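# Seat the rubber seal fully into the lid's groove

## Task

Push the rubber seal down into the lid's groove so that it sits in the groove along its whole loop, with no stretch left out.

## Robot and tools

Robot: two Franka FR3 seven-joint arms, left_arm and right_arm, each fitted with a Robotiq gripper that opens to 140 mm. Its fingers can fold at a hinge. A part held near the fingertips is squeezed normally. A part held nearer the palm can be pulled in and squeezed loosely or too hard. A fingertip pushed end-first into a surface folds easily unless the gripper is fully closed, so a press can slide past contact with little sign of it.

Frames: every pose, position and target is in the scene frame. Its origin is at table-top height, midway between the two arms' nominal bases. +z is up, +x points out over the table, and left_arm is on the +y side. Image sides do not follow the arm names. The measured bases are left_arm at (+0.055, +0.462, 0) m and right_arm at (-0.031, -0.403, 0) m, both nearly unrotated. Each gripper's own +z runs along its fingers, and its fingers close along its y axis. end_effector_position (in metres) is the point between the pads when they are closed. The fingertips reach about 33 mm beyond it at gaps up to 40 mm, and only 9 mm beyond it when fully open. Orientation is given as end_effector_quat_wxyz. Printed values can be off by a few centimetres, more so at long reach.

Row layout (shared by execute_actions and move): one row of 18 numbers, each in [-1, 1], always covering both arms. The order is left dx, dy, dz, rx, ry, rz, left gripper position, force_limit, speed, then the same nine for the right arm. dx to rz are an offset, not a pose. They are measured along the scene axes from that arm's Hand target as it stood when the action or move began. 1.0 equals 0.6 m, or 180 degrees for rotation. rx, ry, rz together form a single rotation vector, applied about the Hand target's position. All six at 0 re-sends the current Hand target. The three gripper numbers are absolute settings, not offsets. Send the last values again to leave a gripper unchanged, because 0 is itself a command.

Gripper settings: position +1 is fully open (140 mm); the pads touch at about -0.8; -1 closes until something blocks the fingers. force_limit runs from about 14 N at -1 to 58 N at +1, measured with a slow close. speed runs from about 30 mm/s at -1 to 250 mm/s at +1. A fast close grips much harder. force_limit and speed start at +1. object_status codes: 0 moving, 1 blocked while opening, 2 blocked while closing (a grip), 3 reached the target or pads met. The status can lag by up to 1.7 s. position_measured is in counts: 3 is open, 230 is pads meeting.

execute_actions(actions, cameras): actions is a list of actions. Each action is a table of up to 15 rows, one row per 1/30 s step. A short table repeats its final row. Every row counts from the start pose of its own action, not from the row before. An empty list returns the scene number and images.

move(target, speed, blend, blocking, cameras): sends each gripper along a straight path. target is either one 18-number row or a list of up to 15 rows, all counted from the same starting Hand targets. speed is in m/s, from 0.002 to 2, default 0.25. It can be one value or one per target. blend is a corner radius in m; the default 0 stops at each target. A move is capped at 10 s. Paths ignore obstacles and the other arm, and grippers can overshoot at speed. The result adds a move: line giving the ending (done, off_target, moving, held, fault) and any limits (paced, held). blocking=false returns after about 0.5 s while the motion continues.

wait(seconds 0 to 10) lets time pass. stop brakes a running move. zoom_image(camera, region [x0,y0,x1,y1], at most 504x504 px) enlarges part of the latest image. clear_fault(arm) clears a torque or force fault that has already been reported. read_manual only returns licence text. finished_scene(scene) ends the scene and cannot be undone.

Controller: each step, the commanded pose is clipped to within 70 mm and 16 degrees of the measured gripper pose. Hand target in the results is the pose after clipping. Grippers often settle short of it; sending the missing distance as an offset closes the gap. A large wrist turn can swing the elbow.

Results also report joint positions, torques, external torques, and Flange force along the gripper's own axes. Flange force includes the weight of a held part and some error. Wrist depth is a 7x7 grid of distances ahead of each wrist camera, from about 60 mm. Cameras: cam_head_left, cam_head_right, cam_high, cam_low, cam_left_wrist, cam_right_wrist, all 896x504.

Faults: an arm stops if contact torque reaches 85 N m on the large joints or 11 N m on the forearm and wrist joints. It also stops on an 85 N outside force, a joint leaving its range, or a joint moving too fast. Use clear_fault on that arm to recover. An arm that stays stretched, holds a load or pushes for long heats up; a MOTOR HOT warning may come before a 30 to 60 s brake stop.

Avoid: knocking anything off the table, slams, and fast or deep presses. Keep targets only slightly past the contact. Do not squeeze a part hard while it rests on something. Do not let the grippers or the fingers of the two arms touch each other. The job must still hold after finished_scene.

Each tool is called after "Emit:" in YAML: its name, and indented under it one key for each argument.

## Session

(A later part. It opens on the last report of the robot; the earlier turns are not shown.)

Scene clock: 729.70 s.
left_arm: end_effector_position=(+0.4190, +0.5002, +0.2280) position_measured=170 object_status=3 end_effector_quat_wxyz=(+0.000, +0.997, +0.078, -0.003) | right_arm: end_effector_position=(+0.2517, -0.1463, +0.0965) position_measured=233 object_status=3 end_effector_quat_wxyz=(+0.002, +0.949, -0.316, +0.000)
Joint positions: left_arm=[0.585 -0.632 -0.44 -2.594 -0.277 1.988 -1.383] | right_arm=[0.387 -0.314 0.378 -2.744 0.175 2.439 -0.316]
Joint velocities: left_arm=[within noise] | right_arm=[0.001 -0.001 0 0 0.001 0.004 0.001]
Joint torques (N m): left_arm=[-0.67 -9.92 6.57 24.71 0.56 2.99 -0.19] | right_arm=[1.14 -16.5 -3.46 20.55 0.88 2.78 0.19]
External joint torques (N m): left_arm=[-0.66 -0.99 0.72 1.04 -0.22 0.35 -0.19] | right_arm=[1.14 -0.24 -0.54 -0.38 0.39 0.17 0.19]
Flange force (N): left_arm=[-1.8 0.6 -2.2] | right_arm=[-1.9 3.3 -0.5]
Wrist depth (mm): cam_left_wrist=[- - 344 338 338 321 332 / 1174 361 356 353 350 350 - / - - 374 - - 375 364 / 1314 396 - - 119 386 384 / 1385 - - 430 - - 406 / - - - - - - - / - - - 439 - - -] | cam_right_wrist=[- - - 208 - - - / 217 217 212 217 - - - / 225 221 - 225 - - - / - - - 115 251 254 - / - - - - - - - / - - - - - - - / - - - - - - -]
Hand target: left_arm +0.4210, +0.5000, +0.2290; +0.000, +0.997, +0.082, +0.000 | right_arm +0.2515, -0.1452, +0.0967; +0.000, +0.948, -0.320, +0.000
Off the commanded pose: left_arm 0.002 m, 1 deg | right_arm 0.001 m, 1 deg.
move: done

Emit:
move:
  target: [0,0,0,0,0,0,-0.324,-0.3,-0.2, -0.0833,0.065,-0.02,0,0,0,-1,-1,-0.1]
  speed: 0.2
  cameras: ["cam_right_wrist"]

Emit:
zoom_image:
  camera: "cam_right_wrist"
  region: [360, 40, 600, 240]

Scene clock: 732.57 s.
left_arm: end_effector_position=(+0.4190, +0.5002, +0.2280) position_measured=170 object_status=3 end_effector_quat_wxyz=(+0.000, +0.997, +0.078, -0.003) | right_arm: end_effector_position=(+0.2019, -0.1064, +0.0855) position_measured=233 object_status=3 end_effector_quat_wxyz=(+0.001, +0.949, -0.314, +0.001)
Joint positions: left_arm=[0.585 -0.632 -0.44 -2.594 -0.277 1.988 -1.383] | right_arm=[0.447 -0.316 0.499 -2.768 0.239 2.473 -0.197]
Joint velocities: left_arm=[within noise] | right_arm=[0 -0.001 -0.002 -0.001 0 -0.001 0.005]
Joint torques (N m): left_arm=[-0.65 -9.95 6.54 24.72 0.56 2.99 -0.17] | right_arm=[0.55 -14.1 -3.71 20.27 0.8 2.84 0.25]
External joint torques (N m): left_arm=[-0.64 -1.14 0.73 1.15 -0.22 0.37 -0.17] | right_arm=[0.5 0.67 -0.1 -0.07 0.33 0.24 0.25]
Flange force (N): left_arm=[-2.1 0.6 -2.6] | right_arm=[-1.1 -1.0 2.4]
Wrist depth (mm): cam_left_wrist=[1094 - 342 333 - 335 331 / 360 356 353 354 363 349 - / 384 385 370 371 369 369 373 / 1274 379 389 386 120 385 388 / 1377 - - 428 - - 402 / - - - - - - - / - - - 458 - - -] | cam_right_wrist=[- 193 194 193 - - - / - - - - 212 - - / - - - 219 - - - / 238 - - 118 - - - / - - - - - - - / - - - - - - - / - - - - - - -]
Hand target: left_arm +0.4210, +0.5000, +0.2290; +0.000, +0.997, +0.082, +0.000 | right_arm +0.2015, -0.1062, +0.0847; +0.000, +0.948, -0.320, +0.000
Off the commanded pose: left_arm 0.002 m, 1 deg | right_arm 0.001 m, 1 deg.
move: done
Images, in order (width x height): cam_right_wrist 896x504.

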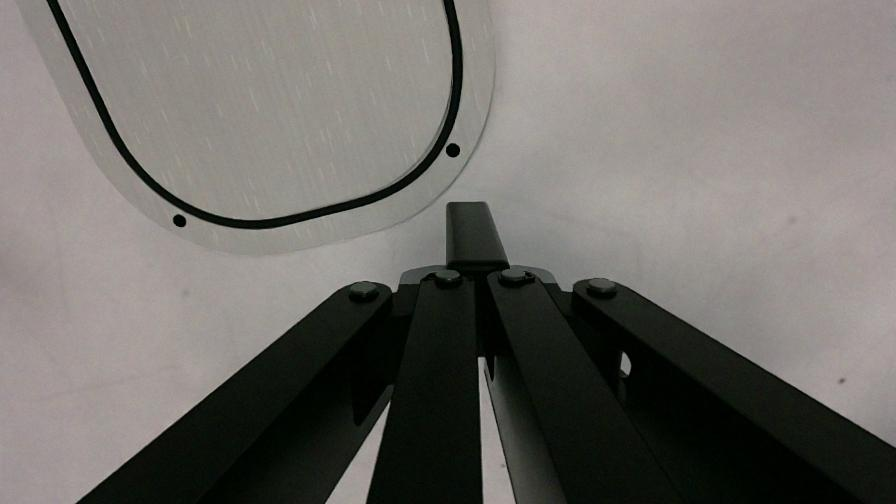

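Scaled by 2.100 from the camera's 896x504 image, which has a finer 1280x720 frame.

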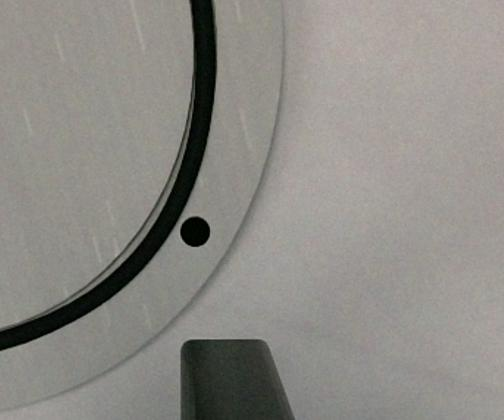

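Emit:
move:
  target:
    - [0,0,0,0,0,0,-0.324,-0.3,-0.2, 0.088,-0.0558,-0.02,0,0,-0.004,-1,-1,-0.1]
    - [0,0,0,0,0,0,-0.324,-0.3,-0.2, 0.088,-0.0558,-0.0633,0,0,-0.004,-1,-1,-0.1]
  speed: [0.2,0.08]
  blend: [0.003,0]
  cameras: ["cam_right_wrist"]

Emit:
zoom_image:
  camera: "cam_right_wrist"
  region: [400, 60, 600, 280]

Scene clock: 738.73 s.
left_arm: end_effector_position=(+0.4190, +0.5002, +0.2280) position_measured=170 object_status=3 end_effector_quat_wxyz=(+0.000, +0.997, +0.078, -0.003) | right_arm: end_effector_position=(+0.2541, -0.1395, +0.0474) position_measured=233 object_status=3 end_effector_quat_wxyz=(+0.000, +0.944, -0.329, -0.001)
Joint positions: left_arm=[0.585 -0.632 -0.44 -2.594 -0.277 1.988 -1.383] | right_arm=[0.34 -0.154 0.432 -2.758 0.131 2.613 -0.248]
Joint velocities: left_arm=[within noise] | right_arm=[0 -0.001 -0.001 0.001 0.001 0.004 -0.001]
Joint torques (N m): left_arm=[-0.66 -9.92 6.54 24.72 0.56 2.98 -0.15] | right_arm=[1 -17.75 -2.16 18.83 -0.2 2.91 -0.29]
External joint torques (N m): left_arm=[-0.7 -0.98 0.64 1.09 -0.23 0.34 -0.15] | right_arm=[0.97 1.18 -0.56 0.16 -0.58 0.29 -0.29]
Flange force (N): left_arm=[-1.7 0.7 -2.3] | right_arm=[1.3 -3.4 4.5]
Wrist depth (mm): cam_left_wrist=[343 339 - 333 338 334 328 / 363 343 358 358 - 352 344 / 383 394 376 367 375 362 367 / 1482 - 390 148 131 - 384 / 1424 - - 418 - - 399 / - - - 436 - - - / - - - 458 - - -] | cam_right_wrist=[161 - - 159 - - - / - 169 - 168 - - - / 179 - - 173 - 192 - / - 189 - 116 - - - / - - - - - - - / - - - - - - - / - - - - - - -]
Hand target: left_arm +0.4210, +0.5000, +0.2290; +0.000, +0.997, +0.082, +0.000 | right_arm +0.2543, -0.1397, +0.0467; +0.000, +0.946, -0.326, +0.000
Off the commanded pose: left_arm 0.002 m, 1 deg | right_arm 0.001 m, 0 deg.
move: done
Images, in order (width x height): cam_right_wrist 896x504.

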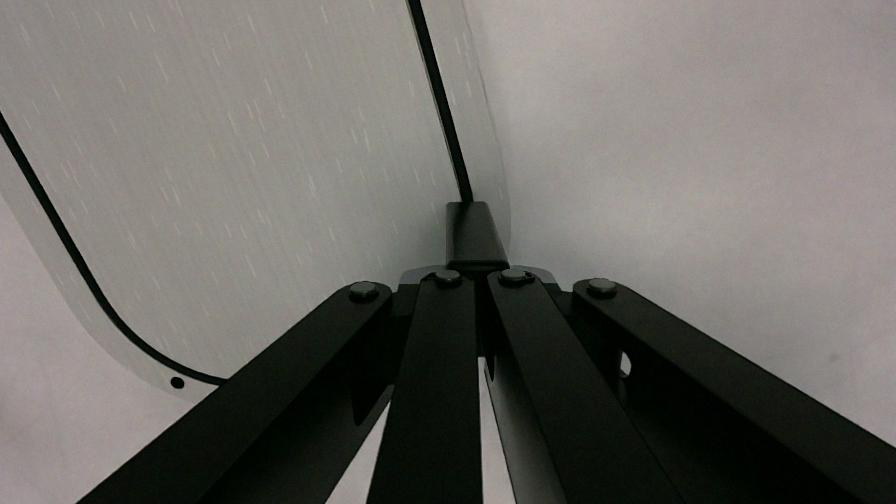

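Scaled by 2.291 from the camera's 896x504 image, which has a finer 1280x720 frame.

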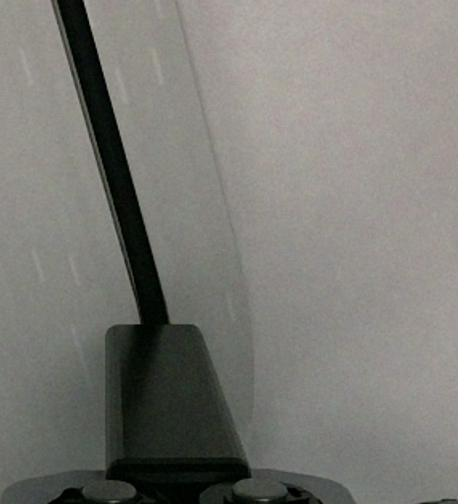

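Emit:
move:
  target:
    - [0,0,0,0,0,0,-0.324,-0.3,-0.2,-0.00288,-0.00447,-0.0033,0,0,0,-1,-1,-0.1]
    - [0,0,0,0,0,0,-0.324,-0.3,-0.2,-0.00288,-0.00447,-0.0095,0,0,0,-1,-1,-0.1]
    - [0,0,0,0,0,0,-0.324,-0.3,-0.2,0.00102,0.00053,-0.0105,0,0,0,-1,-1,-0.1]
    - [0,0,0,0,0,0,-0.324,-0.3,-0.2,0.00102,0.00053,-0.013,0,0,0,-1,-1,-0.1]
    - [0,0,0,0,0,0,-0.324,-0.3,-0.2,-0.0037,-0.00443,-0.018,0,0,0,-1,-1,-0.1]
  speed: [0.1,0.05,0.02,0.04,0.04]
  blend: [0.001,0.0005,0.0005,0.0005,0]

Scene clock: 745.93 s.
left_arm: end_effector_position=(+0.4190, +0.5002, +0.2280) position_measured=170 object_status=3 end_effector_quat_wxyz=(+0.000, +0.997, +0.078, -0.003) | right_arm: end_effector_position=(+0.2532, -0.1407, +0.0400) position_measured=233 object_status=3 end_effector_quat_wxyz=(+0.000, +0.946, -0.324, +0.000)
Joint positions: left_arm=[0.585 -0.632 -0.44 -2.594 -0.277 1.988 -1.383] | right_arm=[0.337 -0.135 0.435 -2.767 0.118 2.642 -0.248]
Joint torques (N m): left_arm=[-0.67 -9.89 6.53 24.71 0.57 2.97 -0.23] | right_arm=[-0.35 -12.89 -2.26 14.82 -0.23 4.17 0.14]
External joint torques (N m): left_arm=[-0.69 -0.97 0.66 1.05 -0.22 0.34 -0.23] | right_arm=[-0.37 6.36 -0.85 -3.5 -0.6 1.53 0.14]
Flange force (N): left_arm=[-1.7 0.7 -2.3] | right_arm=[3.6 -8.3 29.3]
Wrist depth (mm): cam_left_wrist=[1066 335 342 338 334 331 329 / 1169 342 354 352 - 349 349 / 381 378 374 361 370 367 366 / 1300 393 - - 120 387 389 / 1385 - - - - - 400 / - - - 430 - - - / - - - 461 - - -] | cam_right_wrist=[- - 153 154 - - - / - 163 - 157 - - - / - - - 169 - - - / - - - 140 - - - / - - - - - - - / - - - - - - - / - - - - - - -]
Hand target: left_arm +0.4210, +0.5000, +0.2290; +0.000, +0.997, +0.082, +0.000 | right_arm +0.2521, -0.1423, +0.0359; +0.000, +0.946, -0.326, +0.000
Off the commanded pose: left_arm 0.002 m, 1 deg | right_arm 0.004 m, 0 deg.
move: off_target (right_arm)

Emit:
move:
  target:
    - [0,0,0,0,0,0,-0.324,-0.3,-0.2,-0.0004,-0.0006,-0.0023,0,0,0,-1,-1,-0.1]
    - [0,0,0,0,0,0,-0.324,-0.3,-0.2,0.0028,0.0025,0.0068,0,0,0,-1,-1,-0.1]
    - [0,0,0,0,0,0,-0.324,-0.3,-0.2,0.0028,0.0025,0.018,0,0,0,-1,-1,-0.1]
  speed: [0.04,0.05,0.1]
  blend: [0,0.001,0]
  cameras: ["cam_right_wrist"]

Emit:
zoom_image:
  camera: "cam_right_wrist"
  region: [400, 60, 600, 280]

Scene clock: 748.40 s.
left_arm: end_effector_position=(+0.4190, +0.5002, +0.2280) position_measured=170 object_status=3 end_effector_quat_wxyz=(+0.000, +0.997, +0.078, -0.003) | right_arm: end_effector_position=(+0.2540, -0.1409, +0.0462) position_measured=233 object_status=3 end_effector_quat_wxyz=(+0.001, +0.945, -0.326, +0.001)
Joint positions: left_arm=[0.585 -0.632 -0.44 -2.594 -0.277 1.988 -1.383] | right_arm=[0.338 -0.154 0.435 -2.763 0.125 2.62 -0.248]
Joint velocities: left_arm=[within noise] | right_arm=[0 0 -0.001 0.001 0 -0.005 0]
Joint torques (N m): left_arm=[-0.68 -9.94 6.55 24.73 0.56 2.98 -0.14] | right_arm=[1.36 -19 -2.59 19.1 0.68 2.42 -0.43]
External joint torques (N m): left_arm=[-0.66 -1.02 0.73 1.07 -0.22 0.35 -0.14] | right_arm=[1.43 -0.09 -0.89 0.44 0.29 -0.22 -0.43]
Flange force (N): left_arm=[-1.9 0.5 -2.4] | right_arm=[0.1 2.1 -3.9]
Wrist depth (mm): cam_left_wrist=[341 339 - - - - 331 / 1138 356 353 352 - 347 349 / 385 371 372 370 362 - - / 1300 393 388 - 119 389 - / - - - 412 - - 402 / - - - - - - - / - - - 449 - - -] | cam_right_wrist=[160 - - 158 - - - / 169 - - 166 - - - / - - - 173 - - - / - - - 112 - - - / - - - - - - - / - - - - - - - / - - - - - - -]
Hand target: left_arm +0.4210, +0.5000, +0.2290; +0.000, +0.997, +0.082, +0.000 | right_arm +0.2537, -0.1408, +0.0467; +0.000, +0.946, -0.326, +0.000
Off the commanded pose: left_arm 0.002 m, 1 deg | right_arm 0.001 m, 0 deg.
move: done
Images, in order (width x height): cam_right_wrist 896x504.

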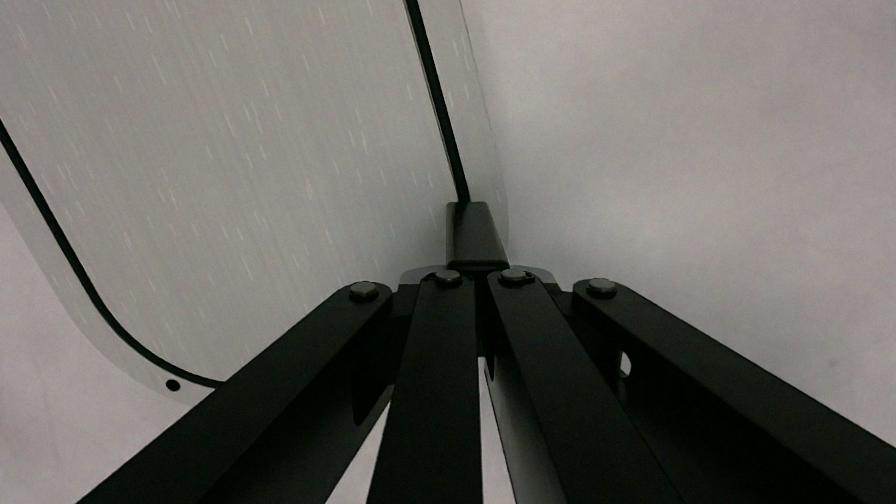

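Scaled by 2.291 from the camera's 896x504 image, which has a finer 1280x720 frame.

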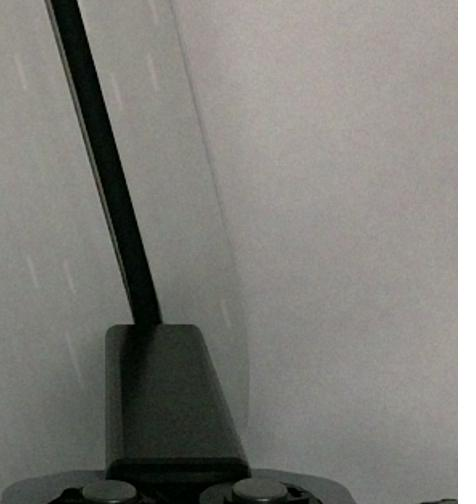

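Emit:
move:
  target:
    - [0,0,0,0,0,0,-0.324,-0.3,-0.2,-0.01528,0.00875,-0.0033,0,0,-0.0528,-1,-1,-0.1]
    - [0,0,0,0,0,0,-0.324,-0.3,-0.2,-0.01528,0.00875,-0.0095,0,0,-0.0528,-1,-1,-0.1]
    - [0,0,0,0,0,0,-0.324,-0.3,-0.2,-0.01062,0.01303,-0.0105,0,0,-0.0528,-1,-1,-0.1]
    - [0,0,0,0,0,0,-0.324,-0.3,-0.2,-0.01062,0.01303,-0.013,0,0,-0.0528,-1,-1,-0.1]
    - [0,0,0,0,0,0,-0.324,-0.3,-0.2,-0.01513,0.00817,-0.0203,0,0,-0.0528,-1,-1,-0.1]
    - [0,0,0,0,0,0,-0.324,-0.3,-0.2,-0.01283,0.011,-0.0112,0,0,-0.0528,-1,-1,-0.1]
    - [0,0,0,0,0,0,-0.324,-0.3,-0.2,-0.01283,0.011,-0.002,0,0,-0.0528,-1,-1,-0.1]
    - [0,0,0,0,0,0,-0.324,-0.3,-0.2,-0.02597,0.02268,-0.0033,0,0,-0.1056,-1,-1,-0.1]
    - [0,0,0,0,0,0,-0.324,-0.3,-0.2,-0.02597,0.02268,-0.0095,0,0,-0.1056,-1,-1,-0.1]
    - [0,0,0,0,0,0,-0.324,-0.3,-0.2,-0.02065,0.02613,-0.0105,0,0,-0.1056,-1,-1,-0.1]
    - [0,0,0,0,0,0,-0.324,-0.3,-0.2,-0.02065,0.02613,-0.013,0,0,-0.1056,-1,-1,-0.1]
    - [0,0,0,0,0,0,-0.324,-0.3,-0.2,-0.02542,0.02143,-0.0203,0,0,-0.1056,-1,-1,-0.1]
    - [0,0,0,0,0,0,-0.324,-0.3,-0.2,-0.02317,0.0245,-0.0112,0,0,-0.1056,-1,-1,-0.1]
    - [0,0,0,0,0,0,-0.324,-0.3,-0.2,-0.02317,0.0245,0,0,0,-0.1056,-1,-1,-0.1]
  speed: [0.1,0.05,0.02,0.04,0.04,0.05,0.1,0.1,0.05,0.02,0.04,0.04,0.05,0.1]
  blend: [0.001,0.0005,0.0005,0.0005,0,0.001,0.001,0.001,0.0005,0.0005,0.0005,0,0.001,0]
  cameras: ["cam_right_wrist"]

Emit:
zoom_image:
  camera: "cam_right_wrist"
  region: [400, 60, 600, 280]

Scene clock: 755.80 s.
left_arm: end_effector_position=(+0.4190, +0.5002, +0.2280) position_measured=170 object_status=3 end_effector_quat_wxyz=(+0.000, +0.997, +0.078, -0.003) | right_arm: end_effector_position=(+0.2401, -0.1262, +0.0462) position_measured=233 object_status=3 end_effector_quat_wxyz=(+0.000, +0.879, -0.476, +0.001)
Joint positions: left_arm=[0.585 -0.632 -0.44 -2.594 -0.277 1.988 -1.383] | right_arm=[0.28 -0.162 0.552 -2.761 0.165 2.617 0.102]
Joint velocities: left_arm=[within noise] | right_arm=[0 0 0 0 0.002 -0.005 0]
Joint torques (N m): left_arm=[-0.63 -9.89 6.53 24.73 0.57 2.99 -0.17] | right_arm=[1.17 -17.51 -2.88 18.96 0.68 2.31 -0.2]
External joint torques (N m): left_arm=[-0.65 -1.07 0.69 1.17 -0.22 0.37 -0.17] | right_arm=[1.18 -0.19 -0.77 0.44 0.3 -0.27 -0.2]
Flange force (N): left_arm=[-1.8 0.6 -2.5] | right_arm=[0.5 2.6 -4.7]
Wrist depth (mm): cam_left_wrist=[342 342 334 335 337 333 327 / 363 354 349 354 - 349 350 / 1243 - - 376 381 - 369 / 1370 400 - - 120 - 375 / 1377 - - - - - - / - - - - - - - / - - - 446 - - -] | cam_right_wrist=[158 - - 159 - - - / - 168 - 166 - - - / 175 175 174 172 - - - / - 184 - 115 195 - - / 199 - - - - - 209 / - - - - - - 212 / - - - - - - -]
Hand target: left_arm +0.4210, +0.5000, +0.2290; +0.000, +0.997, +0.082, +0.000 | right_arm +0.2398, -0.1261, +0.0467; +0.000, +0.879, -0.477, +0.000
Off the commanded pose: left_arm 0.002 m, 1 deg | right_arm 0.001 m, 0 deg.
move: done
Images, in order (width x height): cam_right_wrist 896x504.

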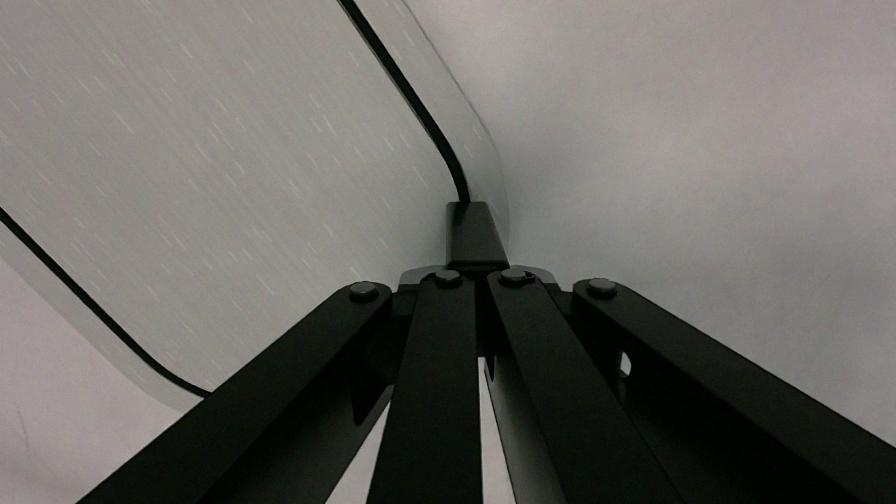

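Scaled by 2.291 from the camera's 896x504 image, which has a finer 1280x720 frame.

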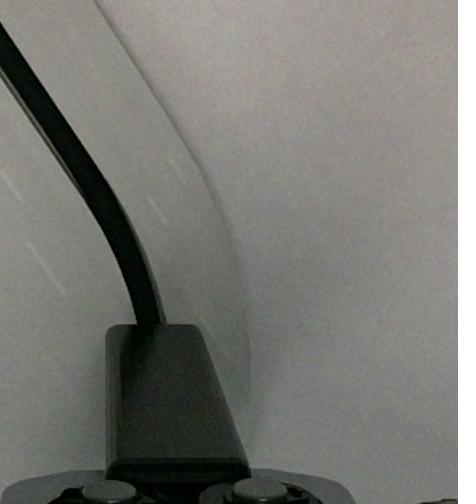

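Emit:
move:
  target:
    - [0,0,0,0,0,0,-0.324,-0.3,-0.2,-0.01188,0.01215,-0.0033,0,0,-0.0511,-1,-1,-0.1]
    - [0,0,0,0,0,0,-0.324,-0.3,-0.2,-0.01188,0.01215,-0.0095,0,0,-0.0511,-1,-1,-0.1]
    - [0,0,0,0,0,0,-0.324,-0.3,-0.2,-0.0061,0.01472,-0.0105,0,0,-0.0511,-1,-1,-0.1]
    - [0,0,0,0,0,0,-0.324,-0.3,-0.2,-0.0061,0.01472,-0.013,0,0,-0.0511,-1,-1,-0.1]
    - [0,0,0,0,0,0,-0.324,-0.3,-0.2,-0.01105,0.01037,-0.0203,0,0,-0.0511,-1,-1,-0.1]
    - [0,0,0,0,0,0,-0.324,-0.3,-0.2,-0.00883,0.0135,-0.0112,0,0,-0.0511,-1,-1,-0.1]
    - [0,0,0,0,0,0,-0.324,-0.3,-0.2,-0.00883,0.0135,-0.002,0,0,-0.0511,-1,-1,-0.1]
    - [0,0,0,0,0,0,-0.324,-0.3,-0.2,-0.01757,0.02883,-0.0033,0,0,-0.1039,-1,-1,-0.1]
    - [0,0,0,0,0,0,-0.324,-0.3,-0.2,-0.01757,0.02883,-0.0095,0,0,-0.1039,-1,-1,-0.1]
    - [0,0,0,0,0,0,-0.324,-0.3,-0.2,-0.01143,0.03042,-0.0105,0,0,-0.1039,-1,-1,-0.1]
    - [0,0,0,0,0,0,-0.324,-0.3,-0.2,-0.01143,0.03042,-0.013,0,0,-0.1039,-1,-1,-0.1]
    - [0,0,0,0,0,0,-0.324,-0.3,-0.2,-0.01668,0.0263,-0.0203,0,0,-0.1039,-1,-1,-0.1]
  speed: [0.1,0.05,0.02,0.04,0.04,0.05,0.1,0.1,0.05,0.02,0.04,0.04]
  blend: [0.001,0.0005,0.0005,0.0005,0,0.001,0.001,0.001,0.0005,0.0005,0.0005,0]

Scene clock: 762.87 s.
left_arm: end_effector_position=(+0.4190, +0.5002, +0.2280) position_measured=170 object_status=3 end_effector_quat_wxyz=(+0.000, +0.997, +0.078, -0.003) | right_arm: end_effector_position=(+0.2326, -0.1084, +0.0400) position_measured=233 object_status=3 end_effector_quat_wxyz=(-0.002, +0.792, -0.611, +0.001)
Joint positions: left_arm=[0.585 -0.632 -0.44 -2.594 -0.277 1.988 -1.383] | right_arm=[0.196 -0.129 0.68 -2.742 0.163 2.64 0.472]
Joint velocities: left_arm=[within noise] | right_arm=[0 -0.001 0.001 -0.001 -0.001 0 0.005]
Joint torques (N m): left_arm=[-0.66 -9.9 6.57 24.71 0.57 2.98 -0.16] | right_arm=[-0.11 -8.51 -1.86 13.58 -0.1 4.27 0.29]
External joint torques (N m): left_arm=[-0.69 -1.04 0.69 1.1 -0.22 0.35 -0.16] | right_arm=[-0.11 7.94 0.16 -4.67 -0.47 1.7 0.29]
Flange force (N): left_arm=[-1.9 0.6 -2.4] | right_arm=[-7.0 -11.6 40.1]
Wrist depth (mm): cam_left_wrist=[1148 338 339 337 336 334 339 / 359 357 355 355 349 356 349 / 1208 375 - - 383 370 359 / 1341 405 388 147 120 384 390 / 1348 - - - - - 404 / - - - 458 - - - / - - - 446 - - -] | cam_right_wrist=[152 - - - - 160 - / 161 160 160 159 - - - / - - - 169 - - - / 178 177 176 117 - 189 - / - - - - - - - / - - - - - - - / - - - - - - -]
Hand target: left_arm +0.4210, +0.5000, +0.2290; +0.000, +0.997, +0.082, +0.000 | right_arm +0.2298, -0.1104, +0.0346; +0.000, +0.790, -0.614, +0.000
Off the commanded pose: left_arm 0.002 m, 1 deg | right_arm 0.006 m, 0 deg.
move: off_target (right_arm)

Emit:
move:
  target:
    - [0,0,0,0,0,0,-0.324,-0.3,-0.2,0.00233,0.0035,0.009,0,0,0,-1,-1,-0.1]
    - [0,0,0,0,0,0,-0.324,-0.3,-0.2,0.00233,0.0035,0.0202,0,0,0,-1,-1,-0.1]
  speed: [0.05,0.1]
  blend: [0.001,0]
  cameras: ["cam_right_wrist"]

Emit:
zoom_image:
  camera: "cam_right_wrist"
  region: [400, 60, 600, 280]

Scene clock: 764.87 s.
left_arm: end_effector_position=(+0.4190, +0.5002, +0.2280) position_measured=170 object_status=3 end_effector_quat_wxyz=(+0.000, +0.997, +0.078, -0.003) | right_arm: end_effector_position=(+0.2315, -0.1083, +0.0461) position_measured=233 object_status=3 end_effector_quat_wxyz=(+0.000, +0.789, -0.615, +0.001)
Joint positions: left_arm=[0.585 -0.632 -0.44 -2.594 -0.277 1.988 -1.383] | right_arm=[0.205 -0.151 0.676 -2.738 0.184 2.612 0.468]
Joint velocities: left_arm=[within noise] | right_arm=[0.001 0 0 0 0 -0.005 -0.002]
Joint torques (N m): left_arm=[-0.65 -9.96 6.56 24.75 0.55 2.97 -0.16] | right_arm=[1.44 -16.31 -3.3 18.97 0.7 2.34 -0.46]
External joint torques (N m): left_arm=[-0.61 -1.07 0.76 1.12 -0.23 0.34 -0.16] | right_arm=[1.49 -0.26 -0.9 0.44 0.31 -0.21 -0.46]
Flange force (N): left_arm=[-2.0 0.4 -2.5] | right_arm=[3.2 4.1 -6.7]
Wrist depth (mm): cam_left_wrist=[- 338 341 334 - 336 - / 363 356 361 352 352 348 348 / 367 375 373 371 368 - 367 / 398 - - 386 120 - 386 / 1370 - - 412 - - 385 / - - - 429 - - - / - - - 448 - - -] | cam_right_wrist=[- 159 156 169 - - 165 / - 164 163 165 - - - / 178 - - 170 - - - / - - - 115 - - - / - 197 - - - - - / 224 - - - - - - / - - - - - - -]
Hand target: left_arm +0.4210, +0.5000, +0.2290; +0.000, +0.997, +0.082, +0.000 | right_arm +0.2312, -0.1083, +0.0467; +0.000, +0.790, -0.614, +0.000
Off the commanded pose: left_arm 0.002 m, 1 deg | right_arm 0.001 m, 0 deg.
move: done
Images, in order (width x height): cam_right_wrist 896x504.

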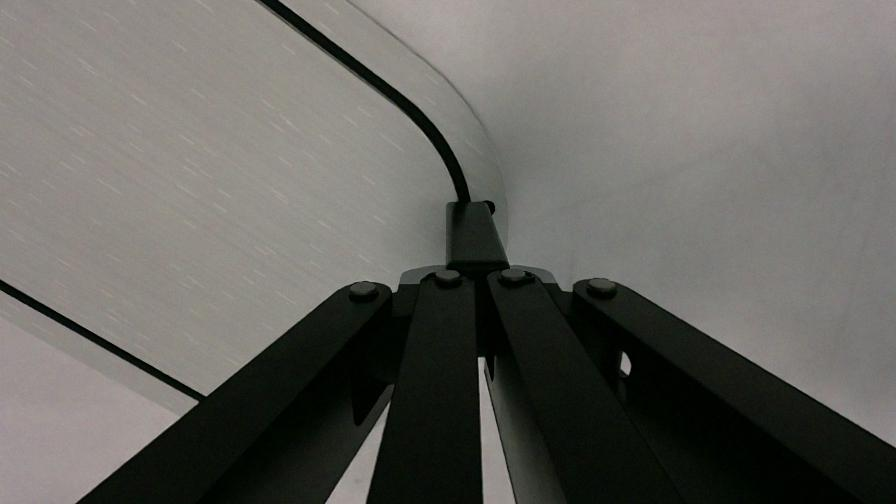

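Scaled by 2.291 from the camera's 896x504 image, which has a finer 1280x720 frame.

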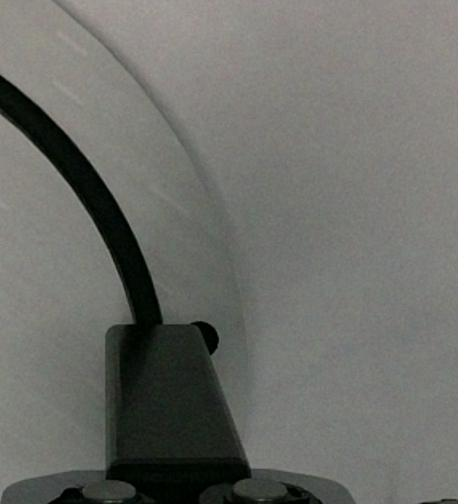

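Emit:
move:
  target:
    - [0,0,0,0,0,0,-0.324,-0.3,-0.2,-0.00665,0.01622,-0.0033,0,0,-0.0517,-1,-1,-0.1]
    - [0,0,0,0,0,0,-0.324,-0.3,-0.2,-0.00665,0.01622,-0.0095,0,0,-0.0517,-1,-1,-0.1]
    - [0,0,0,0,0,0,-0.324,-0.3,-0.2,-0.00035,0.01677,-0.0105,0,0,-0.0517,-1,-1,-0.1]
    - [0,0,0,0,0,0,-0.324,-0.3,-0.2,-0.00035,0.01677,-0.013,0,0,-0.0517,-1,-1,-0.1]
    - [0,0,0,0,0,0,-0.324,-0.3,-0.2,-0.00717,0.01322,-0.0203,0,0,-0.0517,-1,-1,-0.1]
    - [0,0,0,0,0,0,-0.324,-0.3,-0.2,-0.00333,0.0165,-0.0112,0,0,-0.0517,-1,-1,-0.1]
    - [0,0,0,0,0,0,-0.324,-0.3,-0.2,-0.00333,0.0165,-0.002,0,0,-0.0517,-1,-1,-0.1]
    - [0,0,0,0,0,0,-0.324,-0.3,-0.2,-0.00665,0.03377,-0.0033,0,0,-0.1045,-1,-1,-0.1]
    - [0,0,0,0,0,0,-0.324,-0.3,-0.2,-0.00665,0.03377,-0.0095,0,0,-0.1045,-1,-1,-0.1]
    - [0,0,0,0,0,0,-0.324,-0.3,-0.2,-0.00035,0.03327,-0.0105,0,0,-0.1045,-1,-1,-0.1]
    - [0,0,0,0,0,0,-0.324,-0.3,-0.2,-0.00035,0.03327,-0.013,0,0,-0.1045,-1,-1,-0.1]
    - [0,0,0,0,0,0,-0.324,-0.3,-0.2,-0.00717,0.03017,-0.0203,0,0,-0.1045,-1,-1,-0.1]
  speed: [0.1,0.05,0.02,0.04,0.04,0.05,0.1,0.1,0.05,0.02,0.04,0.04]
  blend: [0.001,0.0005,0.0005,0.0005,0,0.001,0.001,0.001,0.0005,0.0005,0.0005,0]

Scene clock: 772.57 s.
left_arm: end_effector_position=(+0.4190, +0.5002, +0.2280) position_measured=170 object_status=3 end_effector_quat_wxyz=(+0.000, +0.997, +0.078, -0.003) | right_arm: end_effector_position=(+0.2294, -0.0890, +0.0398) position_measured=233 object_status=3 end_effector_quat_wxyz=(-0.001, +0.681, -0.732, +0.002)
Joint positions: left_arm=[0.585 -0.632 -0.44 -2.594 -0.277 1.988 -1.383] | right_arm=[0.109 -0.094 0.798 -2.7 0.131 2.631 0.862]
Joint velocities: left_arm=[within noise] | right_arm=[0.001 -0.001 0 0 0.001 0.001 0.006]
Joint torques (N m): left_arm=[-0.67 -9.91 6.53 24.66 0.56 2.98 -0.16] | right_arm=[-0.23 -7.07 -1.65 13.24 -0.13 4.66 0.25]
External joint torques (N m): left_arm=[-0.7 -1.02 0.65 1.01 -0.23 0.35 -0.16] | right_arm=[-0.28 8.39 0.04 -5.12 -0.51 2.13 0.25]
Flange force (N): left_arm=[-2.0 0.7 -2.2] | right_arm=[-13.1 -10.4 46.5]
Wrist depth (mm): cam_left_wrist=[347 333 351 341 337 339 339 / 1084 - 353 354 344 358 - / 1249 369 370 367 368 - - / 1314 391 - 149 119 - 391 / - - - 421 - - 405 / - - - 451 - - - / - - - 455 - - -] | cam_right_wrist=[- 151 152 - - 163 159 / - 161 160 160 171 - - / - - 170 167 176 178 - / - - - 126 - - - / - 191 - - - - - / - - - - - - - / - - - - - - -]
Hand target: left_arm +0.4210, +0.5000, +0.2290; +0.000, +0.997, +0.082, +0.000 | right_arm +0.2269, -0.0902, +0.0345; +0.000, +0.679, -0.734, +0.000
Off the commanded pose: left_arm 0.002 m, 1 deg | right_arm 0.006 m, 0 deg.
move: off_target (right_arm)

Emit:
move:
  target:
    - [0,0,0,0,0,0,-0.324,-0.3,-0.2,0.00383,0.00333,0.0091,0,0,0,-1,-1,-0.1]
    - [0,0,0,0,0,0,-0.324,-0.3,-0.2,0.00383,0.00333,0.0183,0,0,0,-1,-1,-0.1]
    - [0,0,0,0,0,0,-0.324,-0.3,-0.2,0.0043,0.02458,0.017,0,0,-0.0639,-1,-1,-0.1]
    - [0,0,0,0,0,0,-0.324,-0.3,-0.2,0.0043,0.02458,0.0108,0,0,-0.0639,-1,-1,-0.1]
    - [0,0,0,0,0,0,-0.324,-0.3,-0.2,0.01038,0.02283,0.0098,0,0,-0.0639,-1,-1,-0.1]
    - [0,0,0,0,0,0,-0.324,-0.3,-0.2,0.01038,0.02283,0.0073,0,0,-0.0639,-1,-1,-0.1]
    - [0,0,0,0,0,0,-0.324,-0.3,-0.2,0.00365,0.02053,0.0,0,0,-0.0639,-1,-1,-0.1]
    - [0,0,0,0,0,0,-0.324,-0.3,-0.2,0.0075,0.02367,0.0091,0,0,-0.0639,-1,-1,-0.1]
    - [0,0,0,0,0,0,-0.324,-0.3,-0.2,0.0075,0.02367,0.0203,0,0,-0.0639,-1,-1,-0.1]
  speed: [0.05,0.1,0.1,0.05,0.02,0.04,0.04,0.05,0.1]
  blend: [0.001,0.001,0.001,0.0005,0.0005,0.0005,0,0.001,0]
  cameras: ["cam_right_wrist"]

Emit:
zoom_image:
  camera: "cam_right_wrist"
  region: [400, 60, 600, 280]

Scene clock: 778.13 s.
left_arm: end_effector_position=(+0.4190, +0.5002, +0.2280) position_measured=170 object_status=3 end_effector_quat_wxyz=(+0.000, +0.997, +0.078, -0.003) | right_arm: end_effector_position=(+0.2317, -0.0757, +0.0463) position_measured=233 object_status=3 end_effector_quat_wxyz=(+0.000, -0.600, +0.800, +0.000)
Joint positions: left_arm=[0.585 -0.632 -0.44 -2.594 -0.277 1.988 -1.383] | right_arm=[0.066 -0.083 0.851 -2.661 0.12 2.604 1.094]
Joint velocities: left_arm=[within noise] | right_arm=[0.001 0 0.001 0 0.003 -0.004 -0.004]
Joint torques (N m): left_arm=[-0.68 -9.94 6.54 24.71 0.56 2.98 -0.17] | right_arm=[1.44 -15.18 -2.61 19 0.66 2.24 -0.47]
External joint torques (N m): left_arm=[-0.75 -1.17 0.65 1.17 -0.23 0.36 -0.17] | right_arm=[1.4 -0.23 -1.02 0.33 0.26 -0.24 -0.47]
Flange force (N): left_arm=[-2.2 0.8 -2.6] | right_arm=[5.8 1.6 -7.8]
Wrist depth (mm): cam_left_wrist=[347 337 338 334 336 330 331 / - - - 355 - 350 339 / 373 376 371 362 361 368 366 / 1300 - - 387 131 386 383 / 1385 - - 420 - - - / - - - 450 - - - / - - - 449 - - -] | cam_right_wrist=[155 155 158 - - - - / - - 163 166 - - - / - - - - - - - / - - - 115 196 - - / - - 89 - - - - / - - - - - - - / - - - - - - -]
Hand target: left_arm +0.4210, +0.5000, +0.2290; +0.000, +0.997, +0.082, +0.000 | right_arm +0.2314, -0.0760, +0.0467; +0.000, -0.602, +0.799, +0.000
Off the commanded pose: left_arm 0.002 m, 1 deg | right_arm 0.001 m, 0 deg.
move: done
Images, in order (width x height): cam_right_wrist 896x504.

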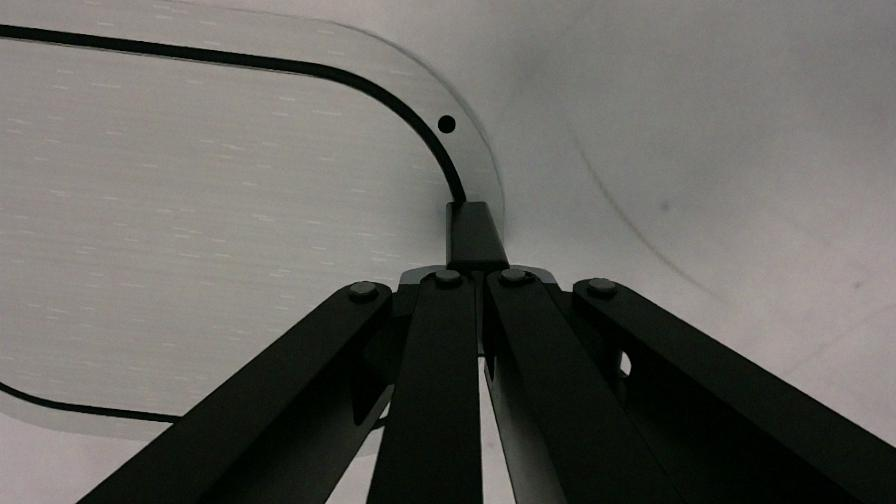

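Scaled by 2.291 from the camera's 896x504 image, which has a finer 1280x720 frame.

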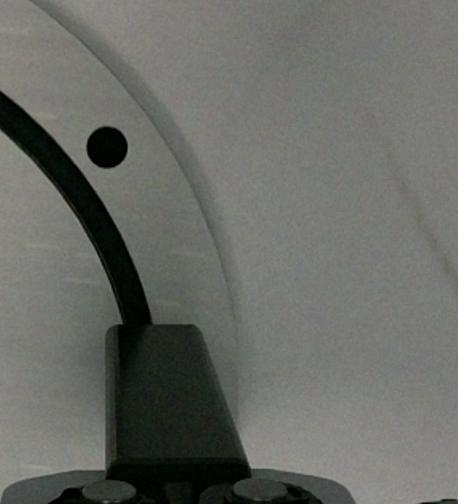

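Emit:
move:
  target:
    - [0,0,0,0,0,0,-0.324,-0.3,-0.2,0.00458,0.01825,-0.0033,0,0,-0.035,-1,-1,-0.1]
    - [0,0,0,0,0,0,-0.324,-0.3,-0.2,0.00458,0.01825,-0.0095,0,0,-0.035,-1,-1,-0.1]
    - [0,0,0,0,0,0,-0.324,-0.3,-0.2,0.01045,0.01588,-0.0105,0,0,-0.035,-1,-1,-0.1]
    - [0,0,0,0,0,0,-0.324,-0.3,-0.2,0.01045,0.01588,-0.013,0,0,-0.035,-1,-1,-0.1]
    - [0,0,0,0,0,0,-0.324,-0.3,-0.2,0.00397,0.014,-0.0203,0,0,-0.035,-1,-1,-0.1]
    - [0,0,0,0,0,0,-0.324,-0.3,-0.2,0.00767,0.017,-0.0112,0,0,-0.035,-1,-1,-0.1]
    - [0,0,0,0,0,0,-0.324,-0.3,-0.2,0.00767,0.017,-0.002,0,0,-0.035,-1,-1,-0.1]
    - [0,0,0,0,0,0,-0.324,-0.3,-0.2,0.01208,0.03675,-0.0033,0,0,-0.035,-1,-1,-0.1]
    - [0,0,0,0,0,0,-0.324,-0.3,-0.2,0.01208,0.03675,-0.0095,0,0,-0.035,-1,-1,-0.1]
    - [0,0,0,0,0,0,-0.324,-0.3,-0.2,0.01795,0.03438,-0.0105,0,0,-0.035,-1,-1,-0.1]
    - [0,0,0,0,0,0,-0.324,-0.3,-0.2,0.01795,0.03438,-0.013,0,0,-0.035,-1,-1,-0.1]
    - [0,0,0,0,0,0,-0.324,-0.3,-0.2,0.01147,0.0325,-0.0203,0,0,-0.035,-1,-1,-0.1]
    - [0,0,0,0,0,0,-0.324,-0.3,-0.2,0.01517,0.0355,-0.0112,0,0,-0.035,-1,-1,-0.1]
    - [0,0,0,0,0,0,-0.324,-0.3,-0.2,0.01517,0.0355,0,0,0,-0.035,-1,-1,-0.1]
  speed: [0.1,0.05,0.02,0.04,0.04,0.05,0.1,0.1,0.05,0.02,0.04,0.04,0.05,0.1]
  blend: [0.001,0.0005,0.0005,0.0005,0,0.001,0.001,0.001,0.0005,0.0005,0.0005,0,0.001,0]
  cameras: ["cam_right_wrist"]

Emit:
zoom_image:
  camera: "cam_right_wrist"
  region: [400, 60, 600, 280]

Scene clock: 786.13 s.
left_arm: end_effector_position=(+0.4190, +0.5002, +0.2280) position_measured=170 object_status=3 end_effector_quat_wxyz=(+0.000, +0.997, +0.078, -0.003) | right_arm: end_effector_position=(+0.2416, -0.0551, +0.0463) position_measured=233 object_status=3 end_effector_quat_wxyz=(+0.001, -0.554, +0.832, +0.000)
Joint positions: left_arm=[0.585 -0.632 -0.44 -2.594 -0.277 1.988 -1.383] | right_arm=[0.039 0.001 0.87 -2.591 -0.003 2.592 1.306]
Joint velocities: left_arm=[within noise] | right_arm=[-0.001 0.001 0 -0.001 0.001 -0.002 -0.005]
Joint torques (N m): left_arm=[-0.64 -9.93 6.56 24.73 0.57 2.98 -0.18] | right_arm=[1.21 -16.77 -0.48 19.16 0.74 2.23 -0.42]
External joint torques (N m): left_arm=[-0.6 -1.09 0.76 1.1 -0.21 0.35 -0.18] | right_arm=[1.23 -0.05 -0.48 0.2 0.32 -0.26 -0.42]
Flange force (N): left_arm=[-2.1 0.4 -2.5] | right_arm=[3.1 0.7 -5.0]
Wrist depth (mm): cam_left_wrist=[- 339 - 334 331 334 329 / 356 356 355 352 351 349 336 / 380 - - 368 367 357 365 / 1314 - - 148 131 378 - / 1370 - - 417 - - - / - - - - - - - / - - - 453 - - -] | cam_right_wrist=[153 153 156 - - 163 - / 163 - 164 - - - - / - - - 171 - - - / - - - 115 - - 195 / - - - - - - - / - - - - - - - / - - - - - - -]
Hand target: left_arm +0.4210, +0.5000, +0.2290; +0.000, +0.997, +0.082, +0.000 | right_arm +0.2405, -0.0547, +0.0467; +0.000, -0.557, +0.831, +0.000
Off the commanded pose: left_arm 0.002 m, 1 deg | right_arm 0.001 m, 0 deg.
move: done
Images, in order (width x height): cam_right_wrist 896x504.

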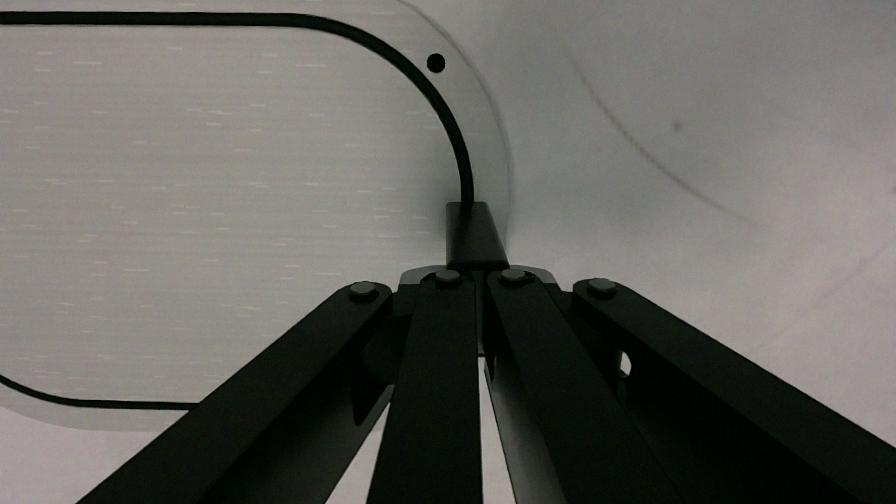

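Scaled by 2.291 from the camera's 896x504 image, which has a finer 1280x720 frame.

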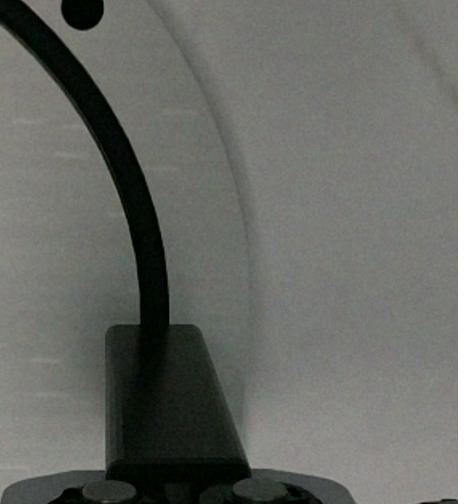

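Emit:
move:
  target:
    - [0,0,0,0,0,0,-0.324,-0.3,-0.2,0,0,0.1,0,0,0.05,-1,-1,-0.1]
    - [0,0,0,0,0,0,-0.324,-0.3,-0.2,-0.06,0.03,0.1472,0,0,0.5,-1,-1,-0.1]
    - [0,0,0,0,0,0,-0.324,-0.3,-0.2,-0.0842,0.0412,0.1472,0,0,1.0,-1,-1,-0.1]
  speed: [0.15,0.4,0.4]
  blend: [0.02,0.01,0]
  cameras: ["cam_high"]

Emit:
zoom_image:
  camera: "cam_high"
  region: [390, 140, 510, 240]

Scene clock: 794.43 s.
left_arm: end_effector_position=(+0.4190, +0.5002, +0.2280) position_measured=170 object_status=3 end_effector_quat_wxyz=(+0.000, +0.997, +0.078, -0.003) | right_arm: end_effector_position=(+0.1907, -0.0299, +0.1356) position_measured=233 object_status=3 end_effector_quat_wxyz=(+0.001, +0.832, +0.555, +0.002)
Joint positions: left_arm=[0.585 -0.632 -0.44 -2.594 -0.277 1.988 -1.383] | right_arm=[1.06 -0.223 -0.02 -2.556 -0.012 2.336 -1.7]
Joint velocities: left_arm=[within noise] | right_arm=[0 0 0 0 0.001 -0.001 -0.004]
Joint torques (N m): left_arm=[-0.66 -9.96 6.57 24.73 0.56 2.99 -0.18] | right_arm=[1.46 -21.13 -1.14 23.13 0.92 2.54 -0.5]
External joint torques (N m): left_arm=[-0.6 -1.07 0.81 1.09 -0.22 0.36 -0.18] | right_arm=[1.48 1.24 -1.01 0.73 0.27 -0.12 -0.5]
Flange force (N): left_arm=[-2.1 0.4 -2.5] | right_arm=[6.0 1.6 1.2]
Wrist depth (mm): cam_left_wrist=[345 337 332 338 334 334 332 / - 352 356 351 352 345 344 / - 373 369 375 359 370 365 / 1300 394 385 - 120 381 386 / 1393 - - 414 - - - / - - - 439 - - - / - - - 457 - - -] | cam_right_wrist=[- - - - - 243 245 / - 260 - - - 255 259 / - 276 - - - - 267 / - - - 112 - - - / - - - - - - - / - - - - - - - / - - - - - - -]
Hand target: left_arm +0.4210, +0.5000, +0.2290; +0.000, +0.997, +0.082, +0.000 | right_arm +0.1900, -0.0299, +0.1350; +0.000, +0.831, +0.557, +0.000
Off the commanded pose: left_arm 0.002 m, 1 deg | right_arm 0.001 m, 0 deg.
move: done; limits=paced
Images, in order (width x height): cam_high 896x504.

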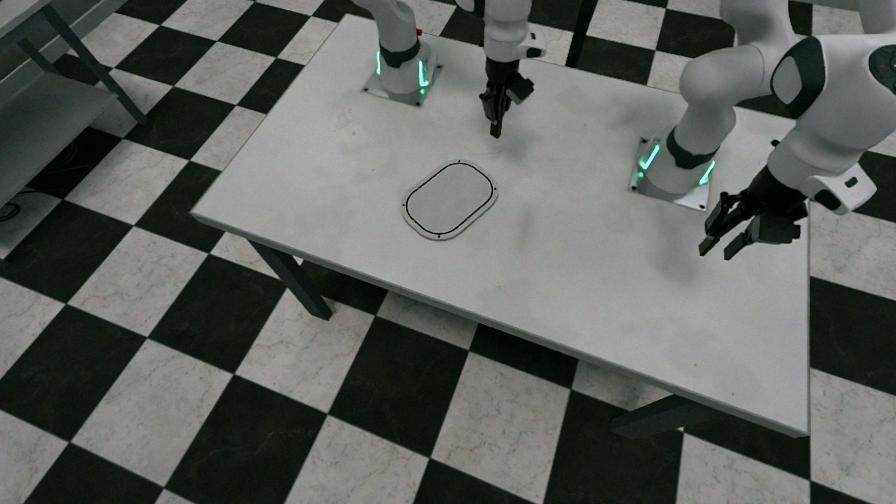

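Scaled by 4.200 from the camera's 896x504 image, which has a finer 1280x720 frame.

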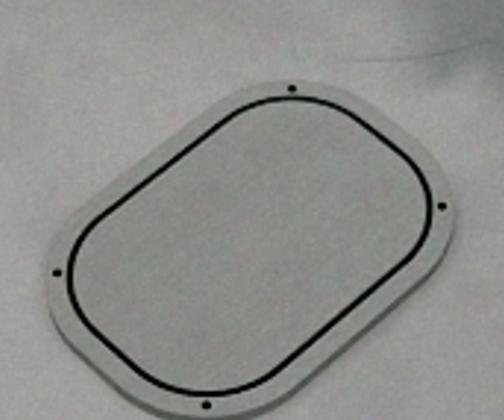

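Emit:
move:
  target:
    - [0,0,0,0,0,0,-0.324,-0.3,-0.2,0.0777,-0.059,-0.0917,0,0,0,-1,-1,-0.1]
    - [0,0,0,0,0,0,-0.324,-0.3,-0.2,0.0777,-0.059,-0.1495,0,0,0,-1,-1,-0.1]
    - [0,0,0,0,0,0,-0.324,-0.3,-0.2,0.0747,-0.0623,-0.1675,0,0,0,-1,-1,-0.1]
  speed: [0.25,0.15,0.05]
  blend: [0.01,0.001,0]

Scene clock: 799.70 s.
left_arm: end_effector_position=(+0.4190, +0.5002, +0.2280) position_measured=170 object_status=3 end_effector_quat_wxyz=(+0.000, +0.997, +0.078, -0.003) | right_arm: end_effector_position=(+0.2367, -0.0649, +0.0397) position_measured=233 object_status=3 end_effector_quat_wxyz=(+0.000, +0.832, +0.554, +0.004)
Joint positions: left_arm=[0.585 -0.632 -0.44 -2.594 -0.277 1.988 -1.383] | right_arm=[1.007 -0.012 -0.103 -2.634 -0.006 2.629 -1.838]
Joint velocities: left_arm=[within noise] | right_arm=[0.002 0.001 0.001 0 0 0.001 -0.005]
Joint torques (N m): left_arm=[-0.66 -9.93 6.5 24.69 0.55 2.99 -0.15] | right_arm=[0.59 -19.87 -1.24 16.39 0.57 3.6 -0.5]
External joint torques (N m): left_arm=[-0.61 -0.97 0.72 1.02 -0.23 0.35 -0.15] | right_arm=[0.58 6.31 -1.27 -2.27 0.11 0.91 -0.5]
Flange force (N): left_arm=[-1.8 0.4 -2.2] | right_arm=[7.0 4.0 21.0]
Wrist depth (mm): cam_left_wrist=[344 338 337 344 - 331 327 / 1219 354 355 352 358 351 348 / 383 374 371 362 371 368 365 / - 390 - 147 119 381 380 / 1424 - - 412 - - - / - - - 448 - - - / - - - 446 - - -] | cam_right_wrist=[- - - 155 - - 155 / - - - 161 162 - 162 / - 176 - - 173 - - / - 184 - 112 176 - 184 / - - - - - 186 - / - - - - - - 204 / - - - - - - -]
Hand target: left_arm +0.4210, +0.5000, +0.2290; +0.000, +0.997, +0.082, +0.000 | right_arm +0.2348, -0.0673, +0.0345; +0.000, +0.831, +0.557, +0.000
Off the commanded pose: left_arm 0.002 m, 1 deg | right_arm 0.006 m, 1 deg.
move: off_target (right_arm)

Emit:
move:
  target:
    - [0,0,0,0,0,0,-0.324,-0.3,-0.2,-0.0008,-0.0008,-0.0033,0,0,0,-1,-1,-0.1]
    - [0,0,0,0,0,0,-0.324,-0.3,-0.2,0.003,0.0033,0.0183,0,0,0,-1,-1,-0.1]
    - [0,0,0,0,0,0,-0.324,-0.3,-0.2,0.0155,0.0342,0.018,0,0,0,-1,-1,-0.1]
    - [0,0,0,0,0,0,-0.324,-0.3,-0.2,0.0117,0.03,-0.0033,0,0,0,-1,-1,-0.1]
    - [0,0,0,0,0,0,-0.324,-0.3,-0.2,0.0155,0.0342,0.0183,0,0,0,-1,-1,-0.1]
    - [0,0,0,0,0,0,-0.324,-0.3,-0.2,0.029,0.063,0.018,0,0,-0.0444,-1,-1,-0.1]
    - [0,0,0,0,0,0,-0.324,-0.3,-0.2,0.0252,0.059,-0.0033,0,0,-0.0444,-1,-1,-0.1]
    - [0,0,0,0,0,0,-0.324,-0.3,-0.2,0.029,0.063,0.0183,0,0,-0.0444,-1,-1,-0.1]
    - [0,0,0,0,0,0,-0.324,-0.3,-0.2,0.0507,0.0892,0.018,0,0,-0.15,-1,-1,-0.1]
    - [0,0,0,0,0,0,-0.324,-0.3,-0.2,0.0468,0.0852,-0.0033,0,0,-0.15,-1,-1,-0.1]
  speed: [0.04,0.1,0.2,0.05,0.1,0.2,0.05,0.1,0.2,0.05]
  blend: [0,0.001,0.001,0,0.001,0.001,0,0.001,0.001,0]

Scene clock: 807.33 s.
left_arm: end_effector_position=(+0.4190, +0.5002, +0.2280) position_measured=170 object_status=3 end_effector_quat_wxyz=(+0.000, +0.997, +0.078, -0.003) | right_arm: end_effector_position=(+0.2659, -0.0126, +0.0395) position_measured=233 object_status=3 end_effector_quat_wxyz=(-0.004, +0.937, +0.350, +0.004)
Joint positions: left_arm=[0.585 -0.632 -0.44 -2.594 -0.277 1.988 -1.383] | right_arm=[1.057 0.13 -0.131 -2.443 0.036 2.582 -1.391]
Joint velocities: left_arm=[within noise] | right_arm=[-0.001 0.001 0 0.001 -0.001 0 0.005]
Joint torques (N m): left_arm=[-0.64 -9.92 6.56 24.74 0.55 2.97 -0.19] | right_arm=[1.93 -24.47 -0.59 16.59 0.52 3.33 0.26]
External joint torques (N m): left_arm=[-0.64 -1.04 0.7 1.12 -0.23 0.34 -0.19] | right_arm=[1.96 7.16 -0.18 -2.83 0.05 0.64 0.26]
Flange force (N): left_arm=[-1.9 0.6 -2.5] | right_arm=[5.5 -3.9 19.0]
Wrist depth (mm): cam_left_wrist=[- - - 337 334 332 331 / - 352 350 - 352 343 348 / 378 369 386 - - 367 362 / 1370 - - 387 131 386 392 / 1363 - - - - - - / - - - - - - - / - - - 449 - - -] | cam_right_wrist=[- - - - 152 - - / - - - 159 - - - / - - - 168 - 173 - / - - 193 112 178 - - / - - 89 - - - 191 / - - - - - - 192 / - - - - - - -]
Hand target: left_arm +0.4210, +0.5000, +0.2290; +0.000, +0.997, +0.082, +0.000 | right_arm +0.2629, -0.0162, +0.0325; +0.000, +0.938, +0.348, +0.000
Off the commanded pose: left_arm 0.002 m, 1 deg | right_arm 0.008 m, 1 deg.
move: off_target (right_arm)

Emit:
move:
  target:
    - [0,0,0,0,0,0,-0.324,-0.3,-0.2,0.0038,0.004,0.0213,0,0,0,-1,-1,-0.1]
    - [0,0,0,0,0,0,-0.324,-0.3,-0.2,0.0328,0.0217,0.0213,0,0,-0.1056,-1,-1,-0.1]
    - [0,0,0,0,0,0,-0.324,-0.3,-0.2,0.0282,0.0163,0,0,0,-0.1056,-1,-1,-0.1]
    - [0,0,0,0,0,0,-0.324,-0.3,-0.2,0.0328,0.0217,0.0213,0,0,-0.1056,-1,-1,-0.1]
    - [0,0,0,0,0,0,-0.324,-0.3,-0.2,0.066,0.0288,0.0213,0,0,-0.2111,-1,-1,-0.1]
    - [0,0,0,0,0,0,-0.324,-0.3,-0.2,0.0613,0.0238,0,0,0,-0.2111,-1,-1,-0.1]
    - [0,0,0,0,0,0,-0.324,-0.3,-0.2,0.066,0.0288,0.0213,0,0,-0.2111,-1,-1,-0.1]
    - [0,0,0,0,0,0,-0.324,-0.3,-0.2,0.0997,0.025,0.0213,0,0,-0.3167,-1,-1,-0.1]
    - [0,0,0,0,0,0,-0.324,-0.3,-0.2,0.095,0.0203,0,0,0,-0.3167,-1,-1,-0.1]
    - [0,0,0,0,0,0,-0.324,-0.3,-0.2,0.0997,0.025,0.0237,0,0,-0.3167,-1,-1,-0.1]
  speed: [0.1,0.25,0.05,0.1,0.25,0.05,0.1,0.25,0.05,0.1]
  blend: [0.001,0.001,0,0.001,0.001,0,0.001,0.001,0,0]
  cameras: ["cam_right_wrist"]

Emit:
zoom_image:
  camera: "cam_right_wrist"
  region: [400, 60, 600, 280]

Scene clock: 816.70 s.
left_arm: end_effector_position=(+0.4190, +0.5002, +0.2280) position_measured=170 object_status=3 end_effector_quat_wxyz=(+0.000, +0.997, +0.078, -0.003) | right_arm: end_effector_position=(+0.3225, -0.0006, +0.0463) position_measured=233 object_status=3 end_effector_quat_wxyz=(-0.001, +0.990, -0.139, -0.001)
Joint positions: left_arm=[0.585 -0.632 -0.44 -2.594 -0.277 1.988 -1.383] | right_arm=[1.208 0.241 -0.352 -2.271 0.14 2.494 -0.54]
Joint velocities: left_arm=[within noise] | right_arm=[0 0.001 0 0 0 -0.002 0.006]
Joint torques (N m): left_arm=[-0.66 -9.96 6.55 24.7 0.56 2.99 -0.21] | right_arm=[1.43 -33.81 -3.28 21.01 -0.08 2.33 0.24]
External joint torques (N m): left_arm=[-0.62 -1.09 0.75 1.05 -0.22 0.36 -0.21] | right_arm=[1.35 0.9 -0.95 0.58 -0.55 -0.31 0.24]
Flange force (N): left_arm=[-2.2 0.5 -2.4] | right_arm=[-0.3 -3.4 -1.0]
Wrist depth (mm): cam_left_wrist=[349 351 337 336 334 - 332 / 361 356 359 353 - 350 344 / 1174 374 375 - 367 368 370 / 1294 394 389 - 119 388 384 / 1400 - - 421 - - - / - - - 433 - - - / - - - 453 - - -] | cam_right_wrist=[- - - 159 - - 156 / - - - 165 - - - / - - - 175 - - 174 / - - - 115 181 - 185 / - - - - - - - / - - - - - - - / - - - - - - -]
Hand target: left_arm +0.4210, +0.5000, +0.2290; +0.000, +0.997, +0.082, +0.000 | right_arm +0.3227, -0.0012, +0.0467; +0.000, +0.990, -0.142, +0.000
Off the commanded pose: left_arm 0.002 m, 1 deg | right_arm 0.001 m, 0 deg.
move: done
Images, in order (width x height): cam_right_wrist 896x504.

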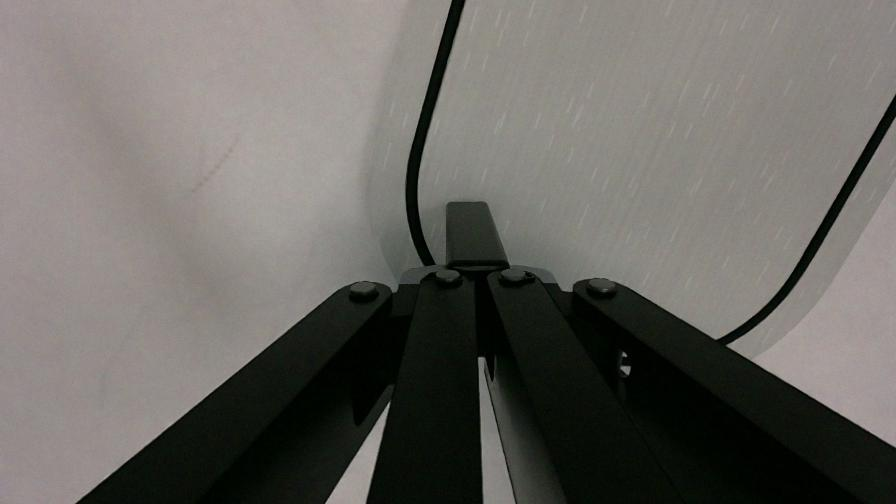

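Scaled by 2.291 from the camera's 896x504 image, which has a finer 1280x720 frame.

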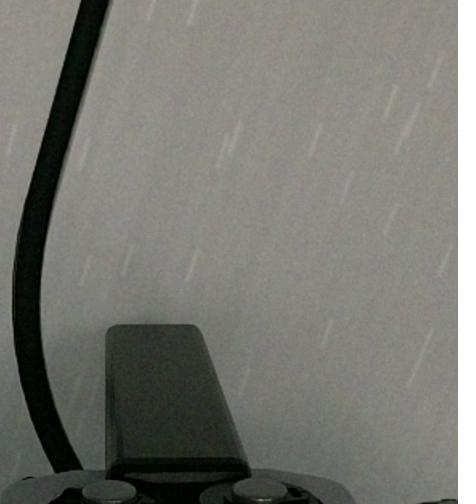

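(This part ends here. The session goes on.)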